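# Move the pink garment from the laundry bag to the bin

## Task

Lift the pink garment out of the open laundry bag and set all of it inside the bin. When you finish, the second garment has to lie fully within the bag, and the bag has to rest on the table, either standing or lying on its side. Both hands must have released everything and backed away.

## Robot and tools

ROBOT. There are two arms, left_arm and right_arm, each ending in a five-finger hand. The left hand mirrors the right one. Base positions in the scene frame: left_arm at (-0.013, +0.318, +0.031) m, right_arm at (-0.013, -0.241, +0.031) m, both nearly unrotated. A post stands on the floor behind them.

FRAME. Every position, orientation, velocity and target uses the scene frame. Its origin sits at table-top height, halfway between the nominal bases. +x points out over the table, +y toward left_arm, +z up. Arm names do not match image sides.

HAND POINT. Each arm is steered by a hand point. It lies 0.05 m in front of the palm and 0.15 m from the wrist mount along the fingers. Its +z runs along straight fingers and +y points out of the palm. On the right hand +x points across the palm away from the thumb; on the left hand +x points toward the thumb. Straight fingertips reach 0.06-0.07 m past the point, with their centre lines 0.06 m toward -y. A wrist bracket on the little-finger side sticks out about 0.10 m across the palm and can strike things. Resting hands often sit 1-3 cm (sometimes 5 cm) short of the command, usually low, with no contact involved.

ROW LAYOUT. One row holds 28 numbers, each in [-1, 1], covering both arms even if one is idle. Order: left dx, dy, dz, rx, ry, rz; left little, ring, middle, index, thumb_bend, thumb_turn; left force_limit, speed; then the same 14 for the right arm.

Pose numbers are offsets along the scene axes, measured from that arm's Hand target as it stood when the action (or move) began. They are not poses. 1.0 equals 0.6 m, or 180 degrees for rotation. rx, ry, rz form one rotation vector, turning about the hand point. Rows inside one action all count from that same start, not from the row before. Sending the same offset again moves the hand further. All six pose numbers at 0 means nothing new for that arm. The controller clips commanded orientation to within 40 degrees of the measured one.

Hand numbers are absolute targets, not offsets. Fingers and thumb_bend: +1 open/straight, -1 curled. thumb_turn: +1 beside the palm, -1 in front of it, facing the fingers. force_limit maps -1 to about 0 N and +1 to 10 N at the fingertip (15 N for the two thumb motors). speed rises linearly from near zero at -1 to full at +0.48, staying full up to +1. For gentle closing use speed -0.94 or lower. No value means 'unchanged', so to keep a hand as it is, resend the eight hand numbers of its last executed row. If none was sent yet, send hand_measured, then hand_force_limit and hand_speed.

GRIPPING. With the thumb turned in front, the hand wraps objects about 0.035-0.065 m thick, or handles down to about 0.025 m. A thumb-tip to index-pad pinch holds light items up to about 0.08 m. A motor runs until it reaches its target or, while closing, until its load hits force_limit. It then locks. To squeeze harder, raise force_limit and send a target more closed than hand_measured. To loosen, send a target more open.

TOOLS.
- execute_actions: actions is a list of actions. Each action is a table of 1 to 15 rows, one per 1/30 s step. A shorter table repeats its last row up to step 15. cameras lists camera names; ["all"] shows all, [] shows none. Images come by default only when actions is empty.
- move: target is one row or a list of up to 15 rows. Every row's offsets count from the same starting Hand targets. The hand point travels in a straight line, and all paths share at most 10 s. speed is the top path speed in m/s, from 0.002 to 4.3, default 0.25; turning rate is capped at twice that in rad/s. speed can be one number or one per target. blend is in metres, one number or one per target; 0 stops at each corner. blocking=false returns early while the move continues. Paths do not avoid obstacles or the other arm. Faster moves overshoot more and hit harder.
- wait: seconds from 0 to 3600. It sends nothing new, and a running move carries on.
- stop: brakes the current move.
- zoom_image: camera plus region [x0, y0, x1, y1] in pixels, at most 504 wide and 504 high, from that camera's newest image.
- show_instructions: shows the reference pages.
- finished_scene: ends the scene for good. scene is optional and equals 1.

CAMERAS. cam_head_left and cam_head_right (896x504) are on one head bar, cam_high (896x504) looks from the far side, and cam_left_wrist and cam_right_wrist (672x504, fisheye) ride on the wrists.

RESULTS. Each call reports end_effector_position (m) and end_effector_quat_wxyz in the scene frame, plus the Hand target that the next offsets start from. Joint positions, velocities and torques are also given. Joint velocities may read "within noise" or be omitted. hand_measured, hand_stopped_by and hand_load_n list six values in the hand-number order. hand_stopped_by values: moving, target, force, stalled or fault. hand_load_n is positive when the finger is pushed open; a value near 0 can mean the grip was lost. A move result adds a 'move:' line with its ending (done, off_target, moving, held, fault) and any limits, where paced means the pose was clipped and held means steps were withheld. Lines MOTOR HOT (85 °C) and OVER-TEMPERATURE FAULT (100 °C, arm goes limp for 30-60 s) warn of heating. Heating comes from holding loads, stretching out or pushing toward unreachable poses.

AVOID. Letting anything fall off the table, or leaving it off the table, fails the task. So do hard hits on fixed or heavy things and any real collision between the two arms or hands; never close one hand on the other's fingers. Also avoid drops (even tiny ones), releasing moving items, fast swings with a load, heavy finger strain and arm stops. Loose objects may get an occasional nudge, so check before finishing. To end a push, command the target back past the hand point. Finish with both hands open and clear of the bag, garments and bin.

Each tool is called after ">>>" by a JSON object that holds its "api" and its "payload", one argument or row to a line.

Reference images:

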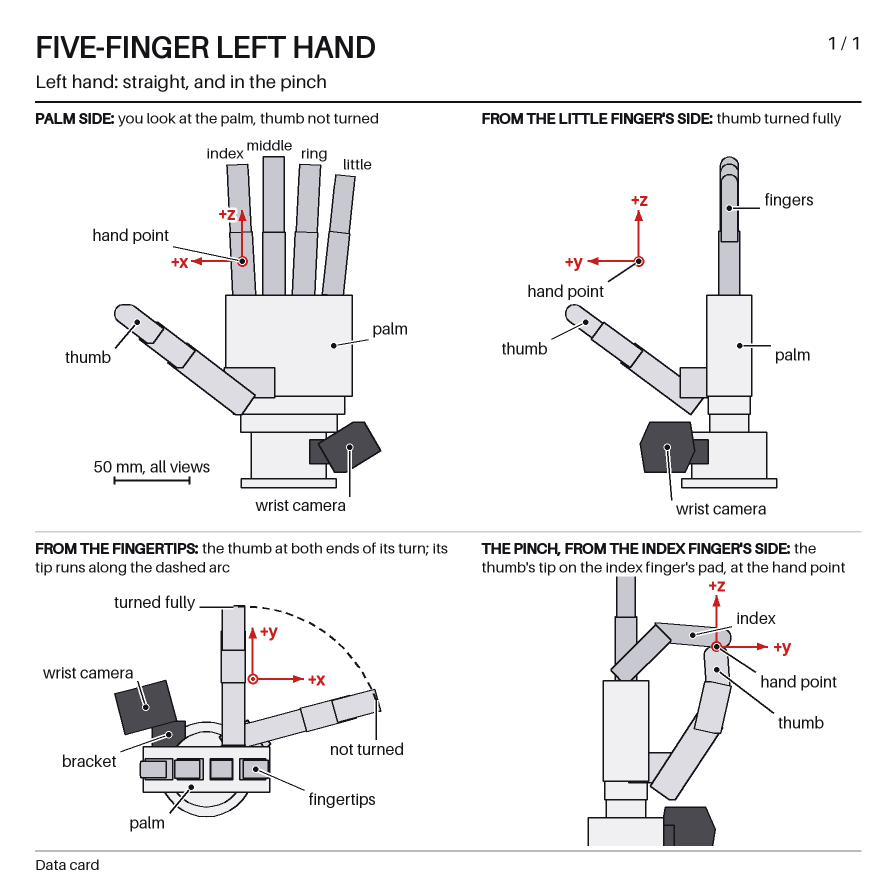

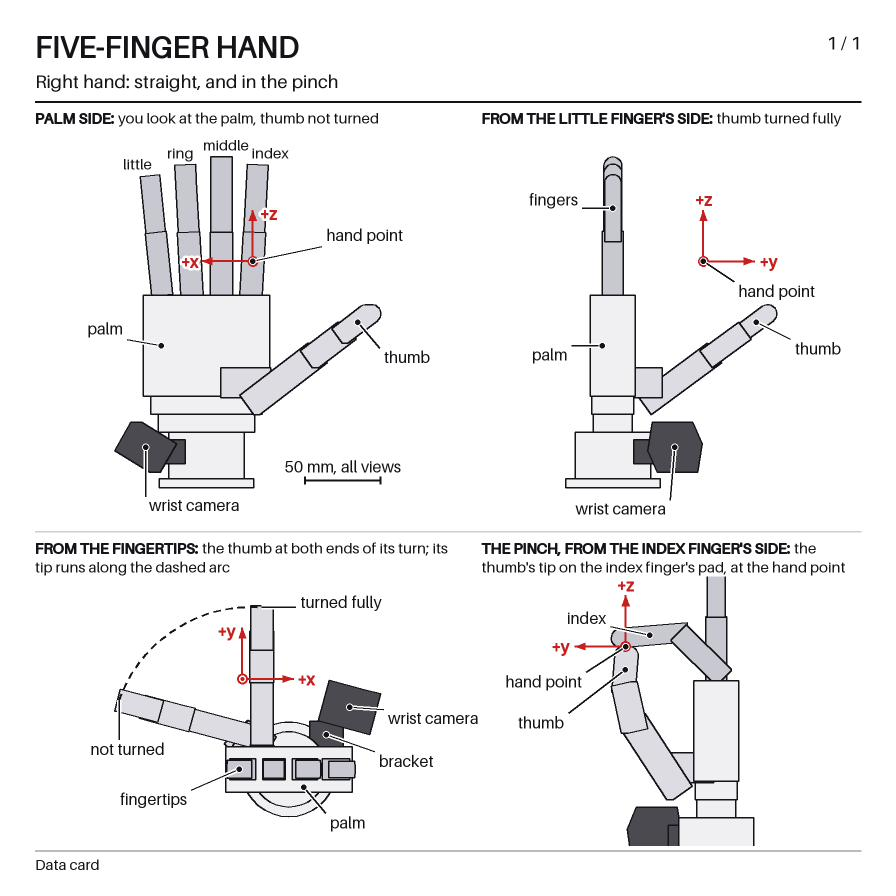

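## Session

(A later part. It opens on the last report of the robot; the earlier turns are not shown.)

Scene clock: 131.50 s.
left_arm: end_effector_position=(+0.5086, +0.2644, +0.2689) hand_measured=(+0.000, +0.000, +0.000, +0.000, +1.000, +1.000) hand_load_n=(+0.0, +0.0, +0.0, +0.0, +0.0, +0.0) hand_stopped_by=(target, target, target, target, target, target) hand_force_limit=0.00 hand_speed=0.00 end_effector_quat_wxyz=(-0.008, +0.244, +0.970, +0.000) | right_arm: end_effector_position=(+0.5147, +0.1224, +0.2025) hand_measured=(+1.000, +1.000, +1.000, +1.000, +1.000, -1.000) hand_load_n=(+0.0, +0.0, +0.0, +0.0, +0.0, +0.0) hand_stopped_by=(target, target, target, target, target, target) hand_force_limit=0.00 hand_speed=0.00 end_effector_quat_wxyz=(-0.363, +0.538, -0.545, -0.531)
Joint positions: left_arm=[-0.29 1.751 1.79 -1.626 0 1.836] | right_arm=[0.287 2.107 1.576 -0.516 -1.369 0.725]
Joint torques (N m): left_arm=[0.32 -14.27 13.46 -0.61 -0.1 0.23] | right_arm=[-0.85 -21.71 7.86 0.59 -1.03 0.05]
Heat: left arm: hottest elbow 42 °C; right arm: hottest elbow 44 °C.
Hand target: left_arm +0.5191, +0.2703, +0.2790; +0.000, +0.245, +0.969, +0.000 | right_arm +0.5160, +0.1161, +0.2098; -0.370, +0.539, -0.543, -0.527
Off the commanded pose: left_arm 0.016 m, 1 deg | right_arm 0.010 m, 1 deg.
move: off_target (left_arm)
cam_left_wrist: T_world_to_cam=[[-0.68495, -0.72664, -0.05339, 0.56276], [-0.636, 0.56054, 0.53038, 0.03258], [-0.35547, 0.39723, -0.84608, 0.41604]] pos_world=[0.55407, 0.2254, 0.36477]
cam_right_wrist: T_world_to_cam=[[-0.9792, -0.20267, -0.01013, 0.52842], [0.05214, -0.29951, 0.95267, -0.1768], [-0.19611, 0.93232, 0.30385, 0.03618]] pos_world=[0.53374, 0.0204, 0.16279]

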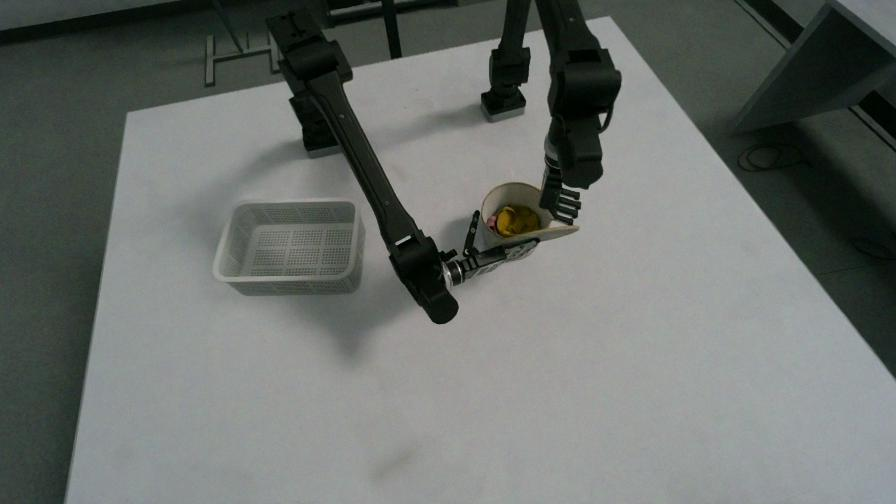

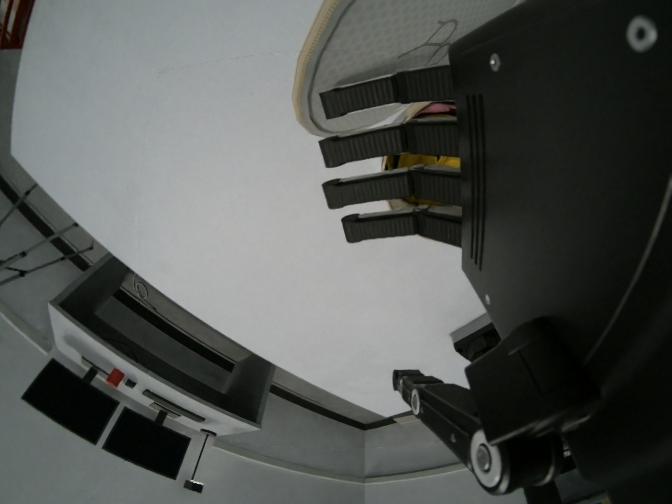

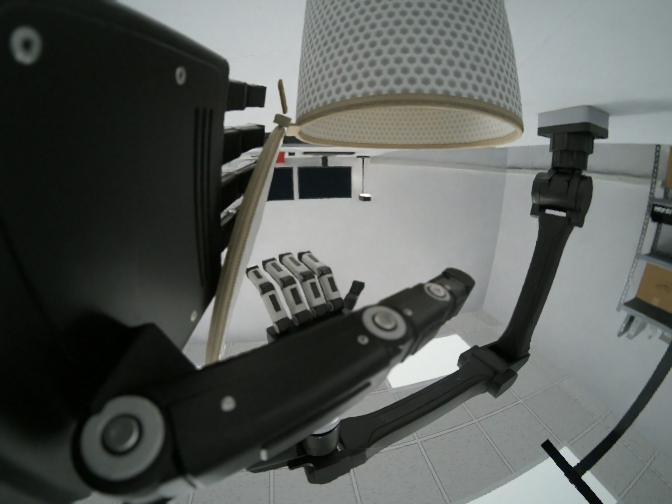

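>>> {"api": "move", "payload": {
  "target": [
    [-0.03,0.05,0.08,0,0,0,0,0,0,0,1,1,0,0,0,0,0,0,0,0,1,1,1,1,1,-1,0,0],
    [-0.35,0.3,0.1,0,0,0,0,0,0,0,1,1,0,0,0,0,0,0,0,0,1,1,1,1,1,-1,0,0]
  ],
  "speed": 0.2,
  "blend": 0.02,
  "cameras": ["all"]
}}

>>> {"api": "zoom_image", "payload": {
  "camera": "cam_high",
  "region": [430, 160, 630, 340]
}}

>>> {"api": "zoom_image", "payload": {
  "camera": "cam_head_left",
  "region": [360, 160, 480, 280]
}}

Scene clock: 134.33 s.
left_arm: end_effector_position=(+0.3143, +0.4450, +0.3363) hand_measured=(+0.000, +0.000, +0.000, +0.000, +1.000, +1.000) hand_load_n=(+0.0, +0.5, +0.0, +0.0, +0.0, +0.0) hand_stopped_by=(target, target, target, target, target, target) hand_force_limit=0.00 hand_speed=0.00 end_effector_quat_wxyz=(+0.001, +0.173, +0.984, +0.043) | right_arm: end_effector_position=(+0.5147, +0.1224, +0.2025) hand_measured=(+1.000, +1.000, +1.000, +1.000, +1.000, -1.000) hand_load_n=(+0.0, +0.0, +0.0, +0.0, +0.0, +0.0) hand_stopped_by=(target, target, target, target, target, target) hand_force_limit=0.00 hand_speed=0.00 end_effector_quat_wxyz=(-0.363, +0.538, -0.545, -0.531)
Joint positions: left_arm=[0.07 1.219 1.37 -1.694 -0.081 2.052] | right_arm=[0.287 2.107 1.576 -0.516 -1.369 0.725]
Joint torques (N m): left_arm=[-0.03 -7.53 9.48 -0.43 -0.23 0.19] | right_arm=[-0.91 -21.77 7.83 0.59 -1.03 0.05]
Heat: left arm: hottest elbow 42 °C; right arm: hottest elbow 43 °C.
Hand target: left_arm +0.3091, +0.4503, +0.3390; +0.000, +0.245, +0.969, +0.000 | right_arm +0.5160, +0.1161, +0.2098; -0.370, +0.539, -0.543, -0.527
Off the commanded pose: left_arm 0.008 m, 10 deg | right_arm 0.010 m, 1 deg.
joint sent to its limit (left arm) — joint 4 (wrist pitch), lower limit; joint 6 (wrist roll), upper limit. The joint targets are off in orientation, not in position.
move: off_target (left_arm)
cam_left_wrist: T_world_to_cam=[[-0.56942, -0.81001, -0.14018, 0.59451], [-0.72865, 0.41838, 0.54225, -0.13958], [-0.38057, 0.41091, -0.82844, 0.32822]] pos_world=[0.36173, 0.40508, 0.43094]
cam_right_wrist: T_world_to_cam=[[-0.9792, -0.20267, -0.01013, 0.52842], [0.05214, -0.29951, 0.95267, -0.1768], [-0.19611, 0.93232, 0.30385, 0.03618]] pos_world=[0.53374, 0.0204, 0.16279]

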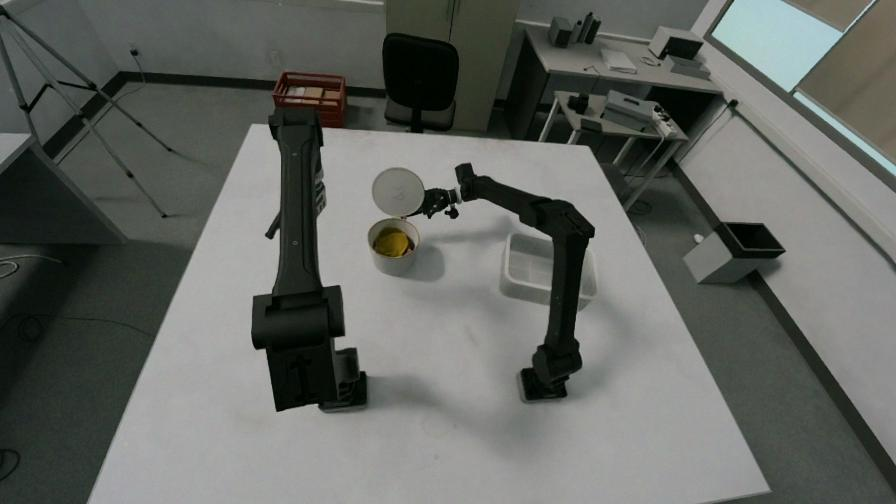

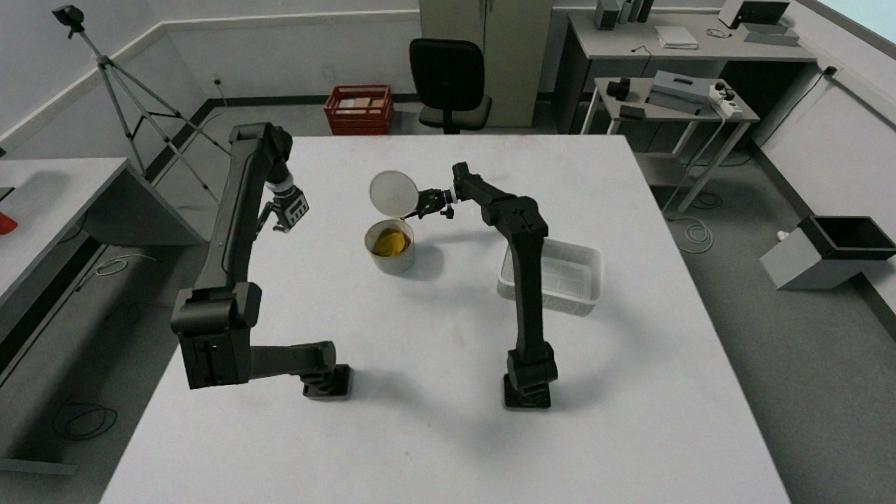

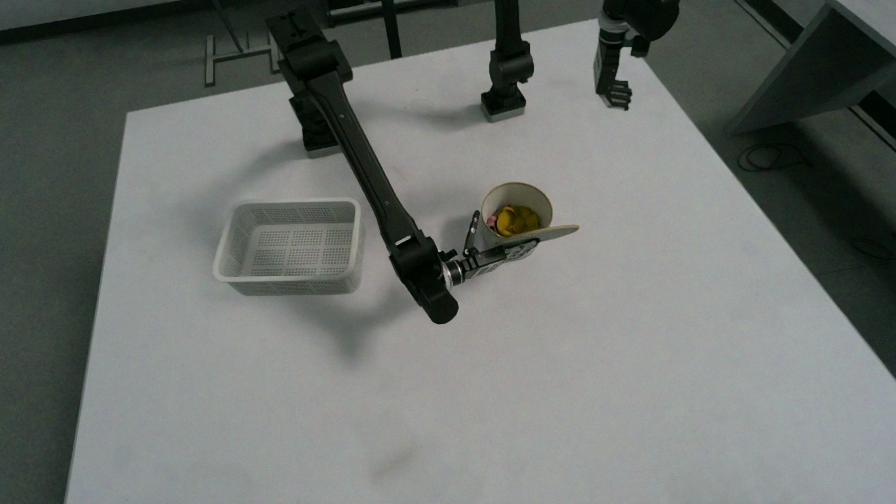

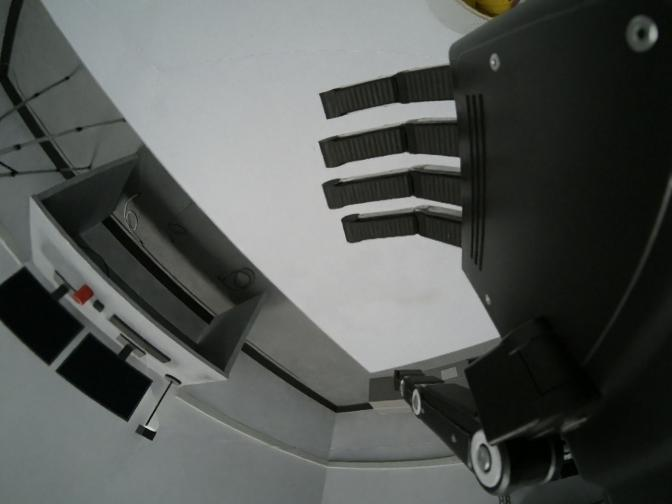

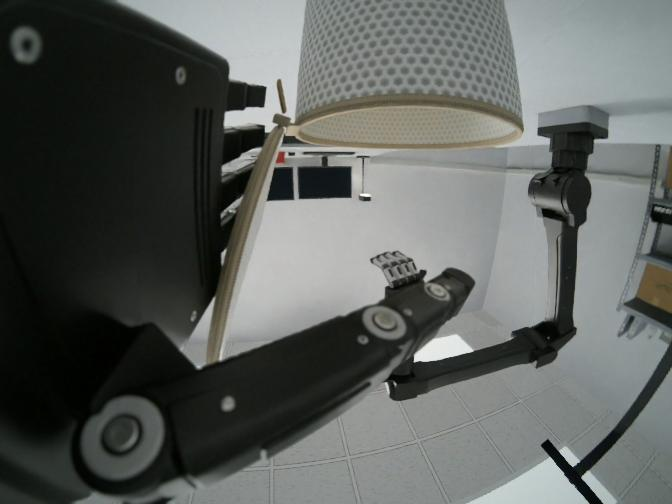

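Scaled by 2.520 from the camera's image (finer frame: 1280x720).

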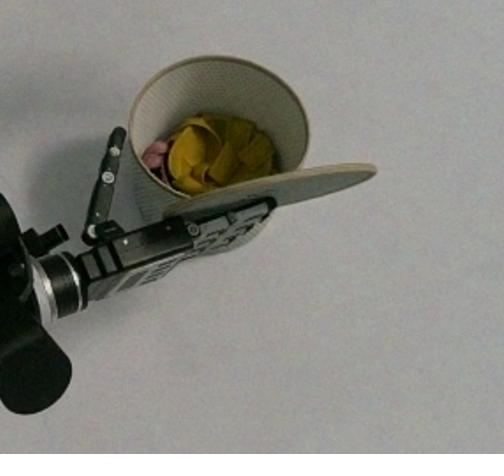

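Scaled by 4.200 from the camera's image (finer frame: 1280x720).

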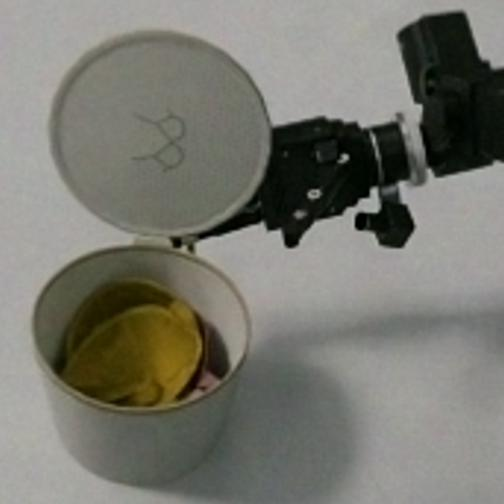

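>>> {"api": "move", "payload": {
  "target": [
    [0,0,0,0,0,0,0,0,0,0,1,1,0,0,0,0,0,0,0,0,1,1,1,1,1,1,0,0],
    [0,0,0,0,0,0,0,0,0,0,1,1,0,0,0.0517,0.0075,0.0042,-0.03,0.086,-0.042,1,1,1,1,1,1,0,0]
  ],
  "speed": 0.06,
  "cameras": ["cam_high","cam_right_wrist","cam_head_left"]
}}

>>> {"api": "zoom_image", "payload": {
  "camera": "cam_high",
  "region": [430, 160, 630, 340]
}}

Scene clock: 148.40 s.
left_arm: end_effector_position=(+0.3143, +0.4451, +0.3363) hand_measured=(+0.000, +0.000, +0.000, +0.000, +1.000, +1.000) hand_load_n=(+0.0, +0.0, +0.0, +0.0, +0.0, +0.0) hand_stopped_by=(target, target, target, target, target, target) hand_force_limit=0.00 hand_speed=0.00 end_effector_quat_wxyz=(+0.001, +0.173, +0.984, +0.043) | right_arm: end_effector_position=(+0.5427, +0.1272, +0.2029) hand_measured=(+1.000, +1.000, +1.000, +1.000, +1.000, +1.000) hand_load_n=(+0.0, +0.0, +0.5, +0.0, +0.0, +0.0) hand_stopped_by=(target, target, target, target, target, target) hand_force_limit=0.00 hand_speed=0.00 end_effector_quat_wxyz=(+0.291, -0.445, +0.646, +0.547)
Joint positions: left_arm=[0.07 1.219 1.37 -1.694 -0.081 2.052] | right_arm=[0.278 2.104 1.561 -0.442 -1.29 1.084]
Joint torques (N m): left_arm=[1.08 -7.65 9.5 -0.4 -0.2 0.2] | right_arm=[-0.97 -21.89 7.92 1.44 -0.82 0.21]
Heat: left arm: hottest elbow 42 °C; right arm: hottest elbow 42 °C.
Hand target: left_arm +0.3091, +0.4503, +0.3390; +0.000, +0.245, +0.969, +0.000 | right_arm +0.5470, +0.1205, +0.2123; +0.302, -0.443, +0.646, +0.543
Off the commanded pose: left_arm 0.008 m, 10 deg | right_arm 0.012 m, 1 deg.
joint sent to its limit (left arm) — joint 4 (wrist pitch), lower limit; joint 6 (wrist roll), upper limit. The joint targets are off in orientation, not in position.
move: off_target (right_arm)
cam_right_wrist: T_world_to_cam=[[-0.96108, -0.06975, 0.26733, 0.47369], [0.27624, -0.22559, 0.93424, -0.30446], [-0.00486, 0.97172, 0.23607, -0.05802]] pos_world=[0.53908, 0.02074, 0.1715]
Images, in order (width x height): cam_head_left 896x504, cam_high 896x504, cam_right_wrist 672x504.

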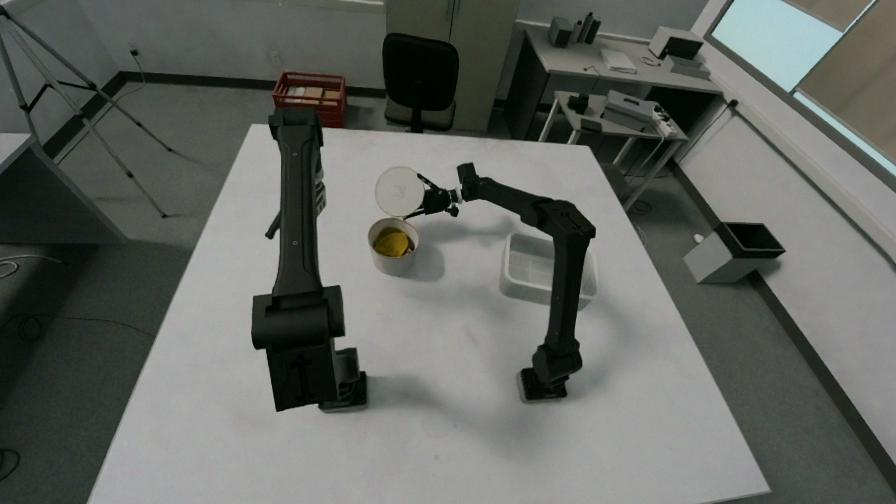

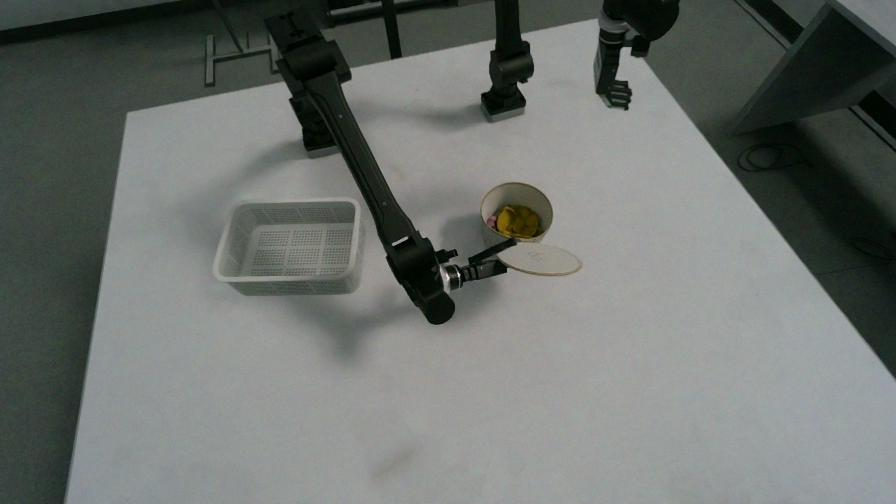

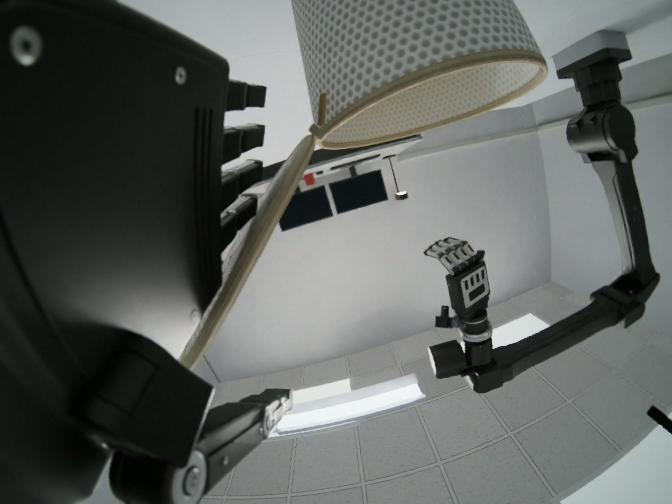

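Scaled by 2.520 from the camera's image (finer frame: 1280x720).

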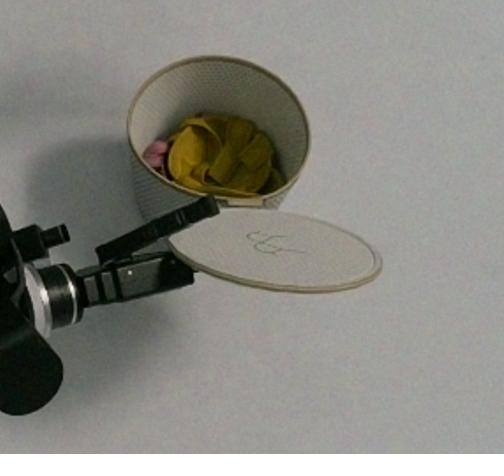

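>>> {"api": "move", "payload": {
  "target": [
    [0,0,0,0,0,0,0,0,0,0,1,1,0,0,0.0483,0.0192,-0.0134,-0.03,0.086,-0.042,1,1,1,1,1,1,0,0],
    [0,0,0,0,0,0,0,0,0,0,1,1,0,0,0.0883,0.0417,-0.0434,-0.06,0.172,-0.084,1,1,1,1,1,1,0,0]
  ],
  "speed": 0.06,
  "blend": 0.01,
  "cameras": ["cam_high","cam_right_wrist","cam_head_left"]
}}

>>> {"api": "zoom_image", "payload": {
  "camera": "cam_high",
  "region": [430, 160, 630, 340]
}}

Scene clock: 154.83 s.
left_arm: end_effector_position=(+0.3143, +0.4451, +0.3363) hand_measured=(+0.000, +0.000, +0.000, +0.000, +1.000, +1.000) hand_load_n=(+0.0, +0.0, +0.0, +0.0, +0.0, +0.0) hand_stopped_by=(target, target, target, target, target, target) hand_force_limit=0.00 hand_speed=0.00 end_effector_quat_wxyz=(+0.001, +0.173, +0.984, +0.043) | right_arm: end_effector_position=(+0.5999, +0.1378, +0.1813) hand_measured=(+1.000, +1.000, +1.000, +1.000, +1.000, +1.000) hand_load_n=(+0.0, +0.0, +0.0, +0.0, +0.0, +0.0) hand_stopped_by=(target, target, target, target, target, target) hand_force_limit=0.00 hand_speed=0.00 end_effector_quat_wxyz=(+0.147, -0.219, +0.803, +0.534)
Joint positions: left_arm=[0.07 1.219 1.37 -1.694 -0.081 2.052] | right_arm=[0.281 2.104 1.561 -0.449 -1.092 1.67]
Joint torques (N m): left_arm=[0.26 -7.12 9.7 -0.32 -0.2 0.26] | right_arm=[0.73 -20.78 9.4 0.65 -0.75 0.19]
Heat: left arm: hottest elbow 42 °C; right arm: hottest elbow 41 °C.
Hand target: left_arm +0.3091, +0.4503, +0.3390; +0.000, +0.245, +0.969, +0.000 | right_arm +0.6000, +0.1455, +0.1862; +0.144, -0.221, +0.803, +0.535
Off the commanded pose: left_arm 0.008 m, 10 deg | right_arm 0.009 m, 0 deg.
joint sent to its limit (left arm) — joint 4 (wrist pitch), lower limit; joint 6 (wrist roll), upper limit. The joint targets are off in orientation, not in position.
move: done
cam_right_wrist: T_world_to_cam=[[-0.67514, 0.26452, 0.68863, 0.24131], [0.65937, -0.20217, 0.72412, -0.4927], [0.33077, 0.94295, -0.03792, -0.21061]] pos_world=[0.55745, 0.03516, 0.18261]
Images, in order (width x height): cam_head_left 896x504, cam_high 896x504, cam_right_wrist 672x504.

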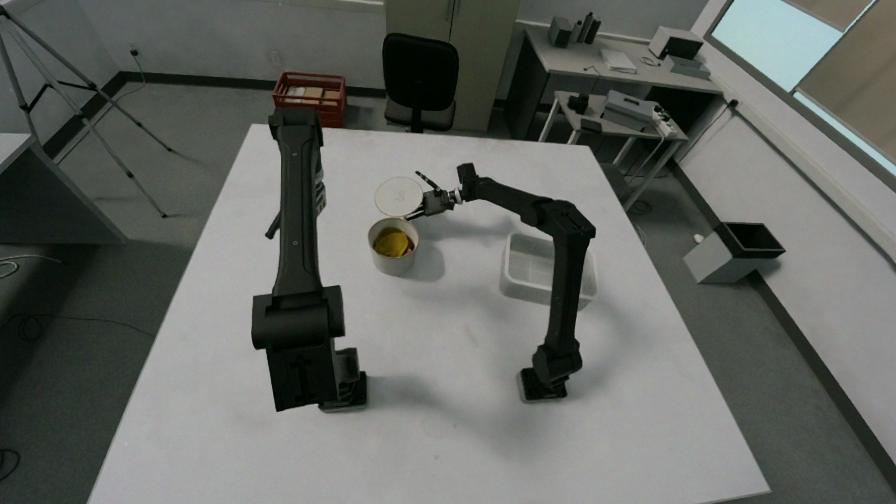

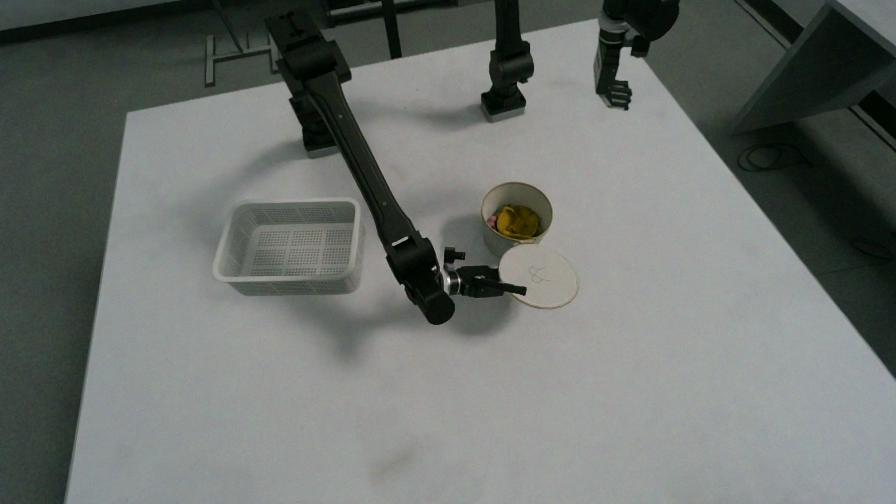

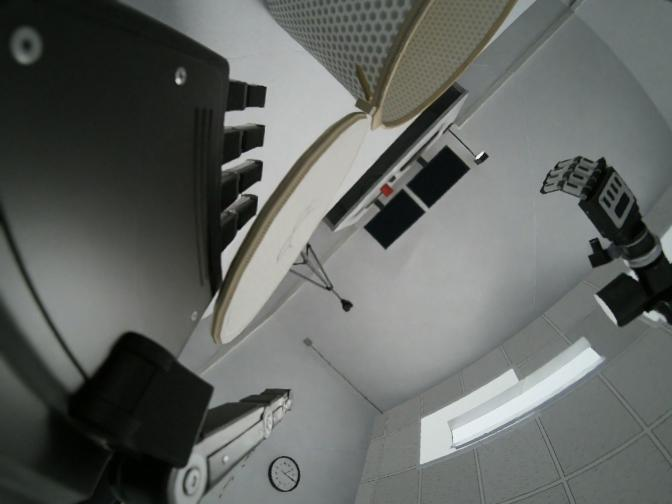

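Scaled by 2.520 from the camera's image (finer frame: 1280x720).

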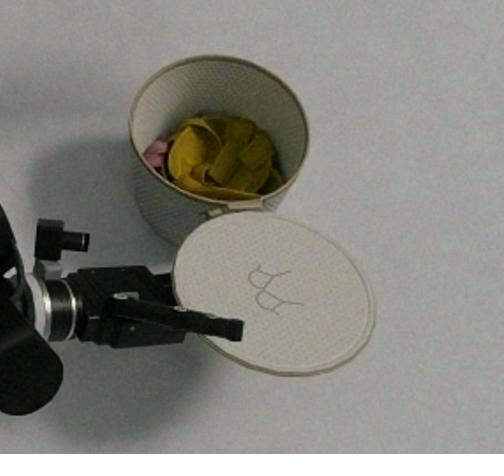

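>>> {"api": "move", "payload": {
  "target": [0,0,0,0,0,0,0,0,0,0,1,1,0,0,0.0273,0.015,-0.0391,-0.03,0.086,-0.042,1,1,1,1,1,1,0,0],
  "speed": 0.06,
  "cameras": ["cam_high","cam_right_wrist","cam_head_left"]
}}

>>> {"api": "zoom_image", "payload": {
  "camera": "cam_high",
  "region": [430, 160, 630, 340]
}}

>>> {"api": "zoom_image", "payload": {
  "camera": "cam_right_wrist",
  "region": [180, 60, 480, 400]
}}

Scene clock: 158.77 s.
left_arm: end_effector_position=(+0.3143, +0.4451, +0.3363) hand_measured=(+0.000, +0.000, +0.000, +0.000, +1.000, +1.000) hand_load_n=(-0.5, +0.0, +0.0, +0.0, +0.0, +0.0) hand_stopped_by=(target, target, target, target, target, target) hand_force_limit=0.00 hand_speed=0.00 end_effector_quat_wxyz=(+0.001, +0.173, +0.984, +0.043) | right_arm: end_effector_position=(+0.6129, +0.1441, +0.1571) hand_measured=(+1.000, +1.000, +1.000, +1.000, +1.000, +1.000) hand_load_n=(+0.0, +0.0, +0.0, +0.0, +0.0, +0.0) hand_stopped_by=(target, target, target, target, target, target) hand_force_limit=0.00 hand_speed=0.00 end_effector_quat_wxyz=(+0.059, -0.096, +0.853, +0.510)
Joint positions: left_arm=[0.07 1.219 1.37 -1.694 -0.081 2.052] | right_arm=[0.298 2.104 1.561 -0.529 -1.003 1.916]
Joint torques (N m): left_arm=[0.85 -6.65 9.61 -0.28 -0.22 0.18] | right_arm=[0.91 -20.13 10.48 0.58 -0.75 0.17]
Heat: left arm: hottest elbow 42 °C; right arm: hottest elbow 41 °C.
Hand target: left_arm +0.3091, +0.4503, +0.3390; +0.000, +0.245, +0.969, +0.000 | right_arm +0.6164, +0.1545, +0.1628; +0.059, -0.100, +0.852, +0.511
Off the commanded pose: left_arm 0.008 m, 10 deg | right_arm 0.012 m, 0 deg.
joint sent to its limit (left arm) — joint 4 (wrist pitch), lower limit; joint 6 (wrist roll), upper limit. The joint targets are off in orientation, not in position.
move: off_target (right_arm)
cam_right_wrist: T_world_to_cam=[[-0.41997, 0.40954, 0.80987, 0.06877], [0.80643, -0.24093, 0.54002, -0.53806], [0.41628, 0.8799, -0.22908, -0.23504]] pos_world=[0.56063, 0.04901, 0.18103]
Images, in order (width x height): cam_head_left 896x504, cam_high 896x504, cam_right_wrist 672x504.

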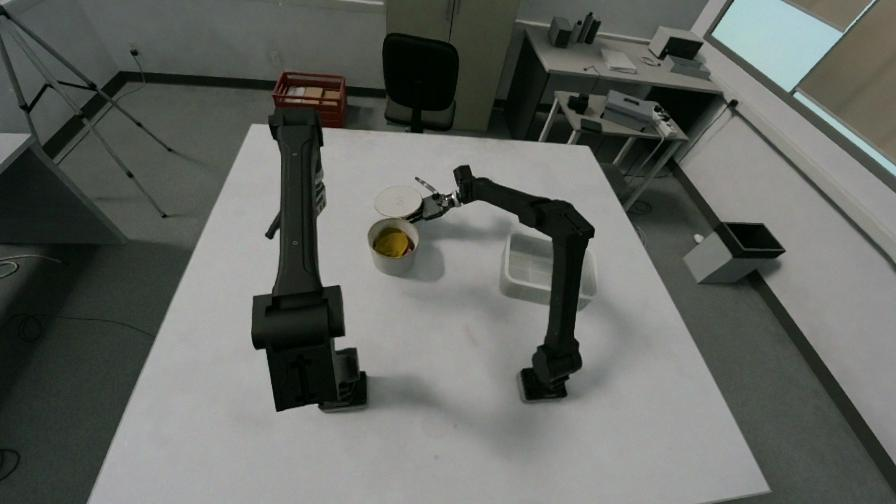

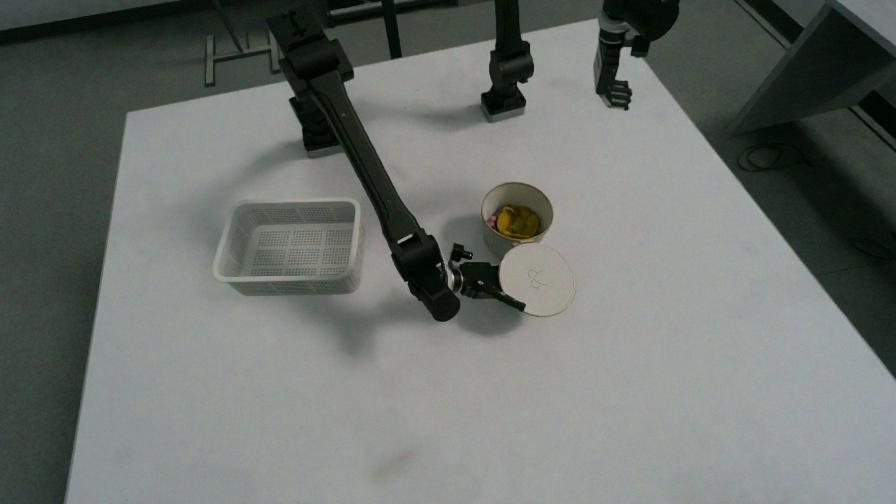

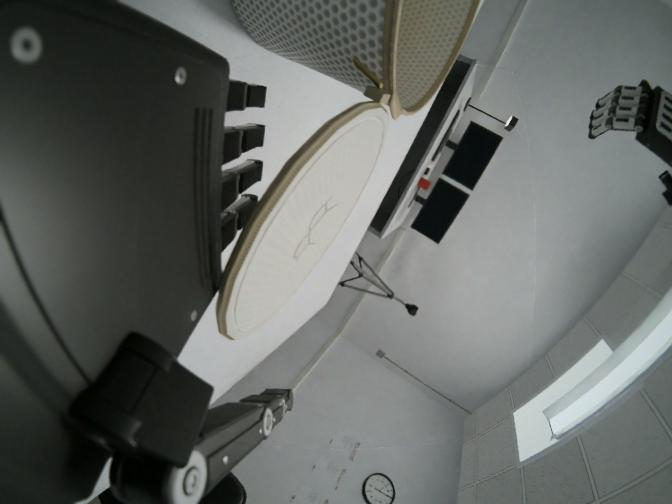

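Scaled by 2.520 from the camera's image (finer frame: 1280x720).

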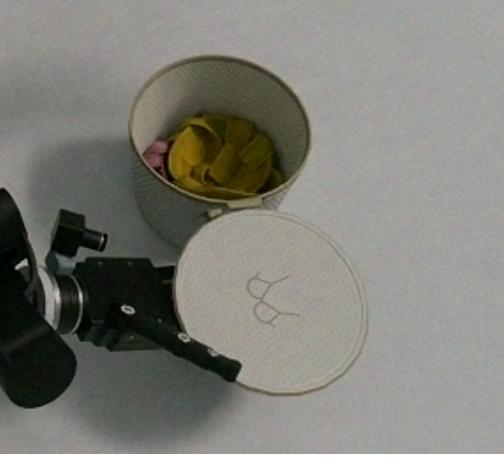

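Scaled by 1.482 from the camera's image (finer frame: 960x720).

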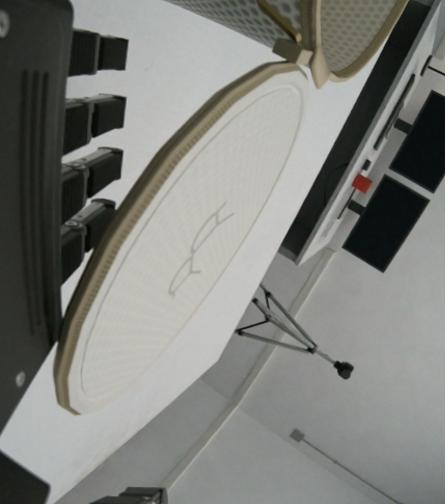

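>>> {"api": "move", "payload": {
  "target": [0,0,0,0,0,0,0,0,0,0,1,1,0,0,0.0,0.0,-0.1083,0,0,0,1,1,1,1,1,1,0,0],
  "speed": 0.06,
  "cameras": ["cam_high","cam_right_wrist","cam_head_left"]
}}

>>> {"api": "zoom_image", "payload": {
  "camera": "cam_high",
  "region": [430, 160, 630, 340]
}}

>>> {"api": "zoom_image", "payload": {
  "camera": "cam_right_wrist",
  "region": [180, 60, 480, 400]
}}

Scene clock: 161.10 s.
left_arm: end_effector_position=(+0.3143, +0.4451, +0.3363) hand_measured=(+0.000, +0.000, +0.000, +0.000, +1.000, +1.000) hand_load_n=(+0.0, +0.0, +0.0, +0.0, +0.0, +0.0) hand_stopped_by=(target, target, target, target, target, target) hand_force_limit=0.00 hand_speed=0.00 end_effector_quat_wxyz=(+0.001, +0.173, +0.984, +0.043) | right_arm: end_effector_position=(+0.6203, +0.1465, +0.1142) hand_measured=(+1.000, +1.000, +1.000, +1.000, +1.000, +1.000) hand_load_n=(+0.0, +0.0, +0.0, +0.0, +0.0, +0.0) hand_stopped_by=(target, target, target, target, target, target) hand_force_limit=0.00 hand_speed=0.00 end_effector_quat_wxyz=(+0.069, -0.101, +0.850, +0.512)
Joint positions: left_arm=[0.07 1.219 1.37 -1.694 -0.081 2.052] | right_arm=[0.299 2.182 1.561 -0.429 -1.003 1.916]
Joint torques (N m): left_arm=[0.5 -7 9.66 -0.28 -0.23 0.19] | right_arm=[0.85 -19.31 7.84 1.4 -0.75 0.18]
Heat: left arm: hottest elbow 42 °C; right arm: hottest elbow 41 °C.
Hand target: left_arm +0.3091, +0.4503, +0.3390; +0.000, +0.245, +0.969, +0.000 | right_arm +0.6165, +0.1544, +0.0979; +0.059, -0.100, +0.852, +0.511
Off the commanded pose: left_arm 0.008 m, 10 deg | right_arm 0.019 m, 1 deg.
joint sent to its limit (left arm) — joint 4 (wrist pitch), lower limit; joint 6 (wrist roll), upper limit. The joint targets are off in orientation, not in position.
move: off_target (right_arm)
cam_right_wrist: T_world_to_cam=[[-0.43687, 0.40465, 0.80337, 0.11743], [0.79496, -0.24425, 0.55532, -0.51438], [0.42093, 0.88125, -0.21497, -0.25472]] pos_world=[0.56744, 0.05132, 0.13655]
Images, in order (width x height): cam_head_left 896x504, cam_high 896x504, cam_right_wrist 672x504.

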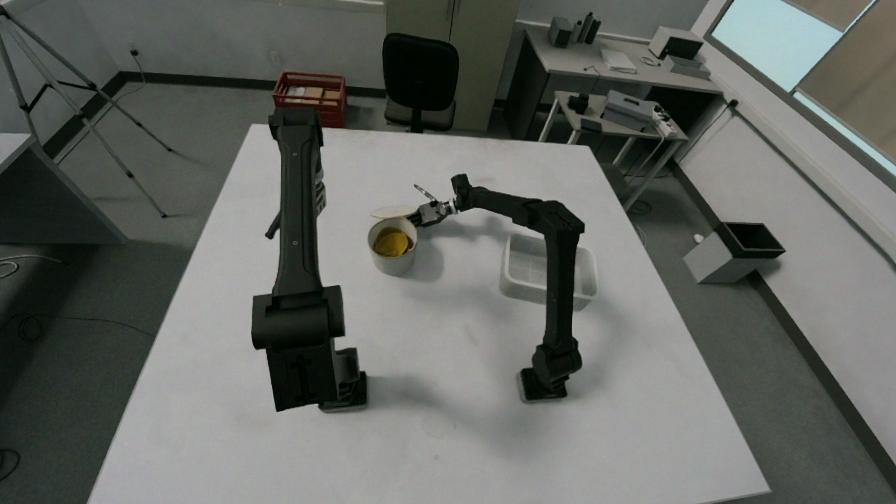

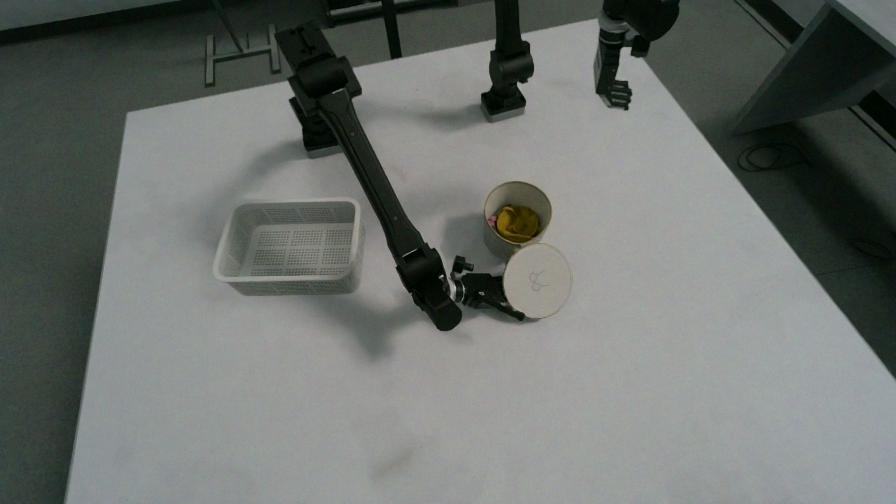

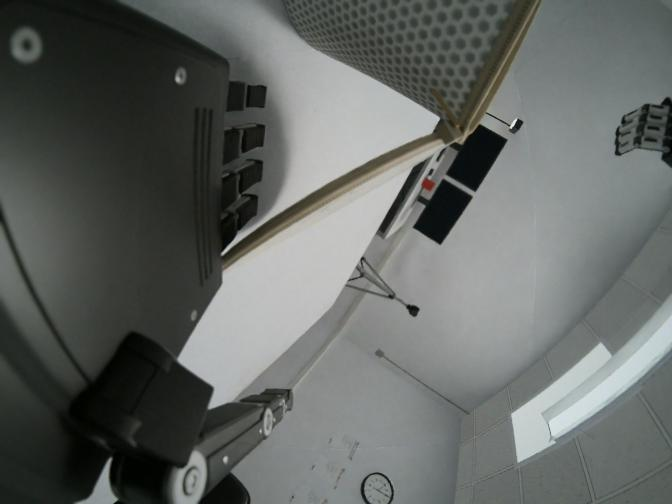

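Scaled by 2.520 from the camera's image (finer frame: 1280x720).

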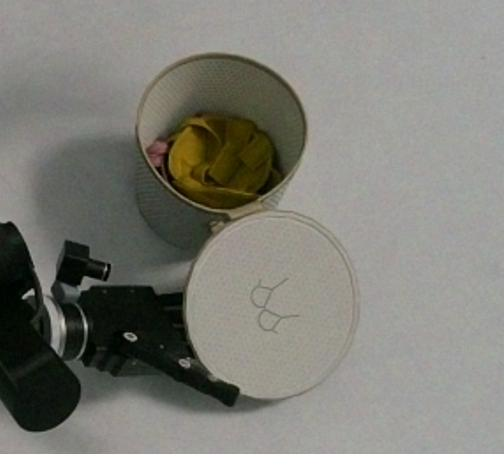

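Scaled by 1.482 from the camera's image (finer frame: 960x720).

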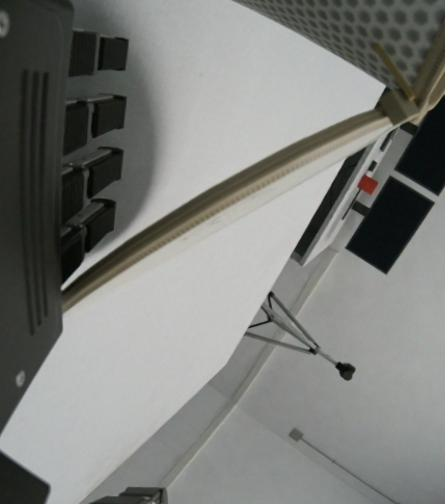

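>>> {"api": "move", "payload": {
  "target": [
    [0,0,0,0,0,0,0,0,0,0,1,1,0,0,0.0,0.0,-0.035,0,0,0,1,1,1,1,1,1,0,0],
    [0,0,0,0,0,0,0,0,0,0,1,1,0,0,0.0,-0.09,-0.035,0,0,0,1,1,1,1,1,1,0,0]
  ],
  "speed": 0.05,
  "cameras": ["cam_high","cam_right_wrist","cam_head_left"]
}}

>>> {"api": "zoom_image", "payload": {
  "camera": "cam_high",
  "region": [430, 160, 630, 340]
}}

>>> {"api": "zoom_image", "payload": {
  "camera": "cam_right_wrist",
  "region": [180, 60, 480, 400]
}}

Scene clock: 164.00 s.
left_arm: end_effector_position=(+0.3143, +0.4451, +0.3363) hand_measured=(+0.000, +0.000, +0.000, +0.000, +1.000, +1.000) hand_load_n=(+0.0, +0.0, +0.0, +0.0, +0.0, +0.0) hand_stopped_by=(target, target, target, target, target, target) hand_force_limit=0.00 hand_speed=0.00 end_effector_quat_wxyz=(+0.001, +0.173, +0.984, +0.043) | right_arm: end_effector_position=(+0.6159, +0.1171, +0.1027) hand_measured=(+1.000, +1.000, +1.000, +1.000, +1.000, +1.000) hand_load_n=(-5.0, -0.5, +0.0, +0.0, +0.0, +0.0) hand_stopped_by=(target, target, target, target, target, target) hand_force_limit=0.00 hand_speed=0.00 end_effector_quat_wxyz=(+0.066, -0.114, +0.842, +0.524)
Joint positions: left_arm=[0.07 1.219 1.37 -1.694 -0.081 2.052] | right_arm=[0.252 2.199 1.547 -0.473 -1.058 1.812]
Joint torques (N m): left_arm=[0.73 -7.06 9.66 -0.39 -0.23 0.2] | right_arm=[-1.79 -19.37 6.38 0.23 -0.07 -0.15]
Heat: left arm: hottest elbow 42 °C; right arm: hottest elbow 40 °C.
Hand target: left_arm +0.3091, +0.4503, +0.3390; +0.000, +0.245, +0.969, +0.000 | right_arm +0.6163, +0.1006, +0.0767; +0.059, -0.101, +0.852, +0.511
Off the commanded pose: left_arm 0.008 m, 10 deg | right_arm 0.031 m, 3 deg.
joint sent to its limit (left arm) — joint 4 (wrist pitch), lower limit; joint 6 (wrist roll), upper limit. The joint targets are off in orientation, not in position.
move: off_target (right_arm)
cam_right_wrist: T_world_to_cam=[[-0.45311, 0.37148, 0.81037, 0.14986], [0.79727, -0.2378, 0.5548, -0.51385], [0.3988, 0.89747, -0.18842, -0.22039]] pos_world=[0.56547, 0.01993, 0.12212]
Images, in order (width x height): cam_head_left 896x504, cam_high 896x504, cam_right_wrist 672x504.

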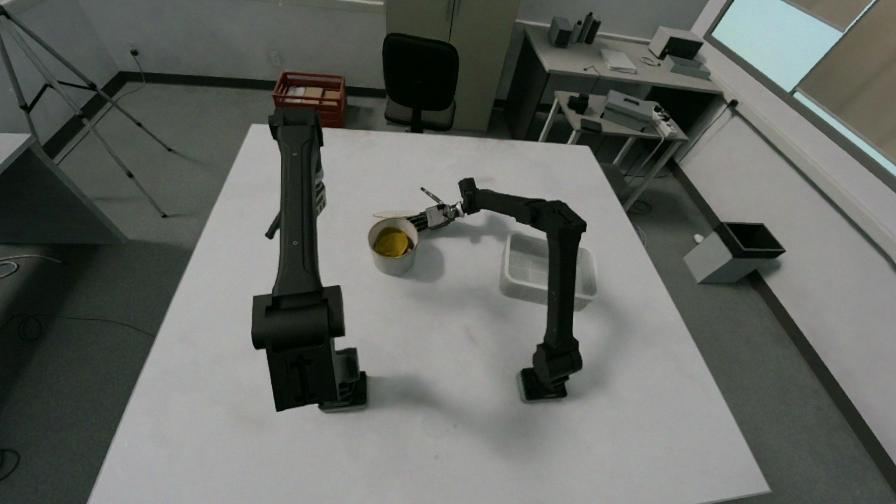

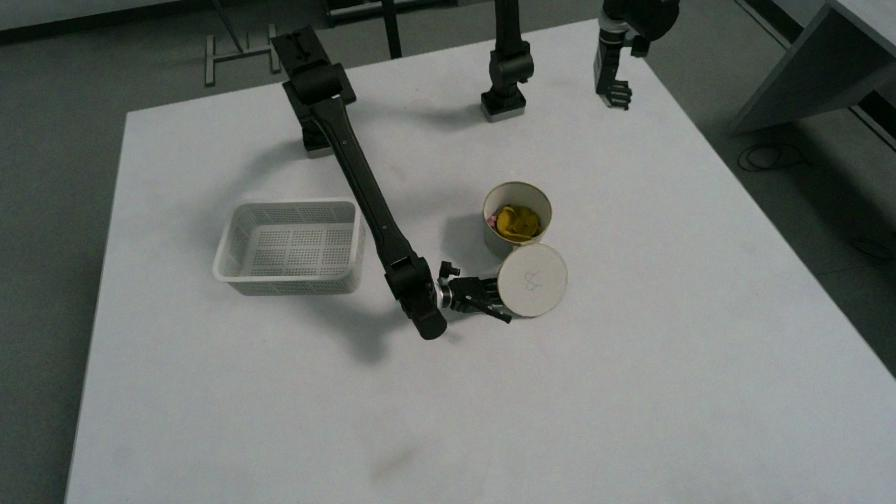

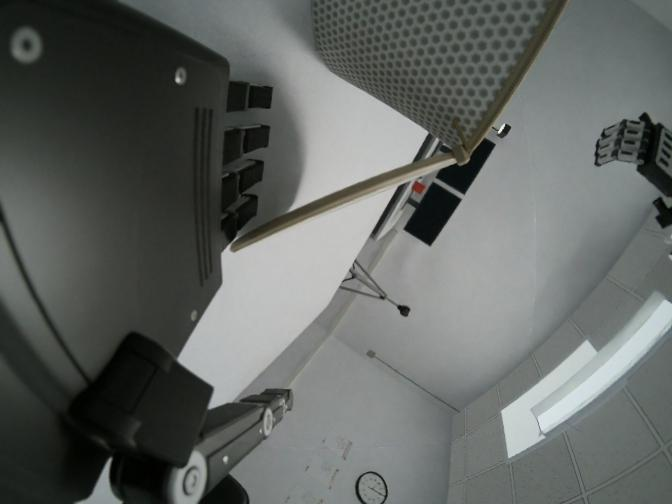

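Scaled by 2.520 from the camera's image (finer frame: 1280x720).

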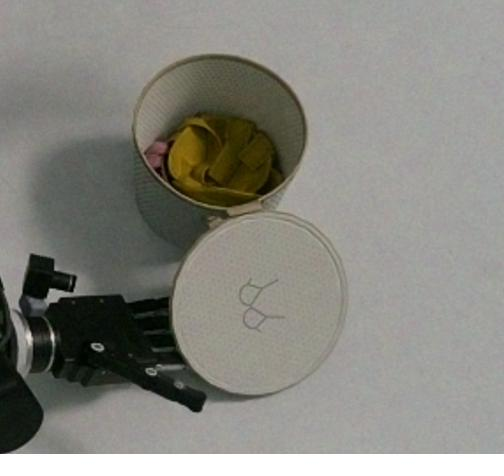

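Scaled by 1.482 from the camera's image (finer frame: 960x720).

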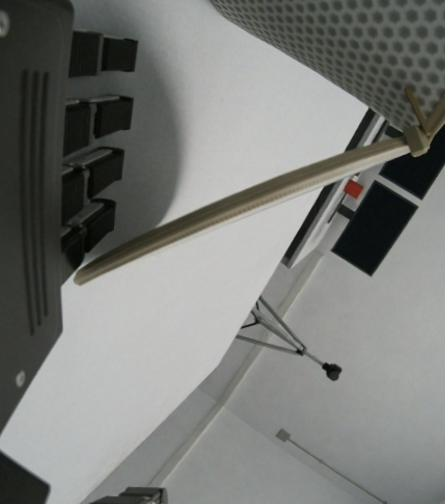

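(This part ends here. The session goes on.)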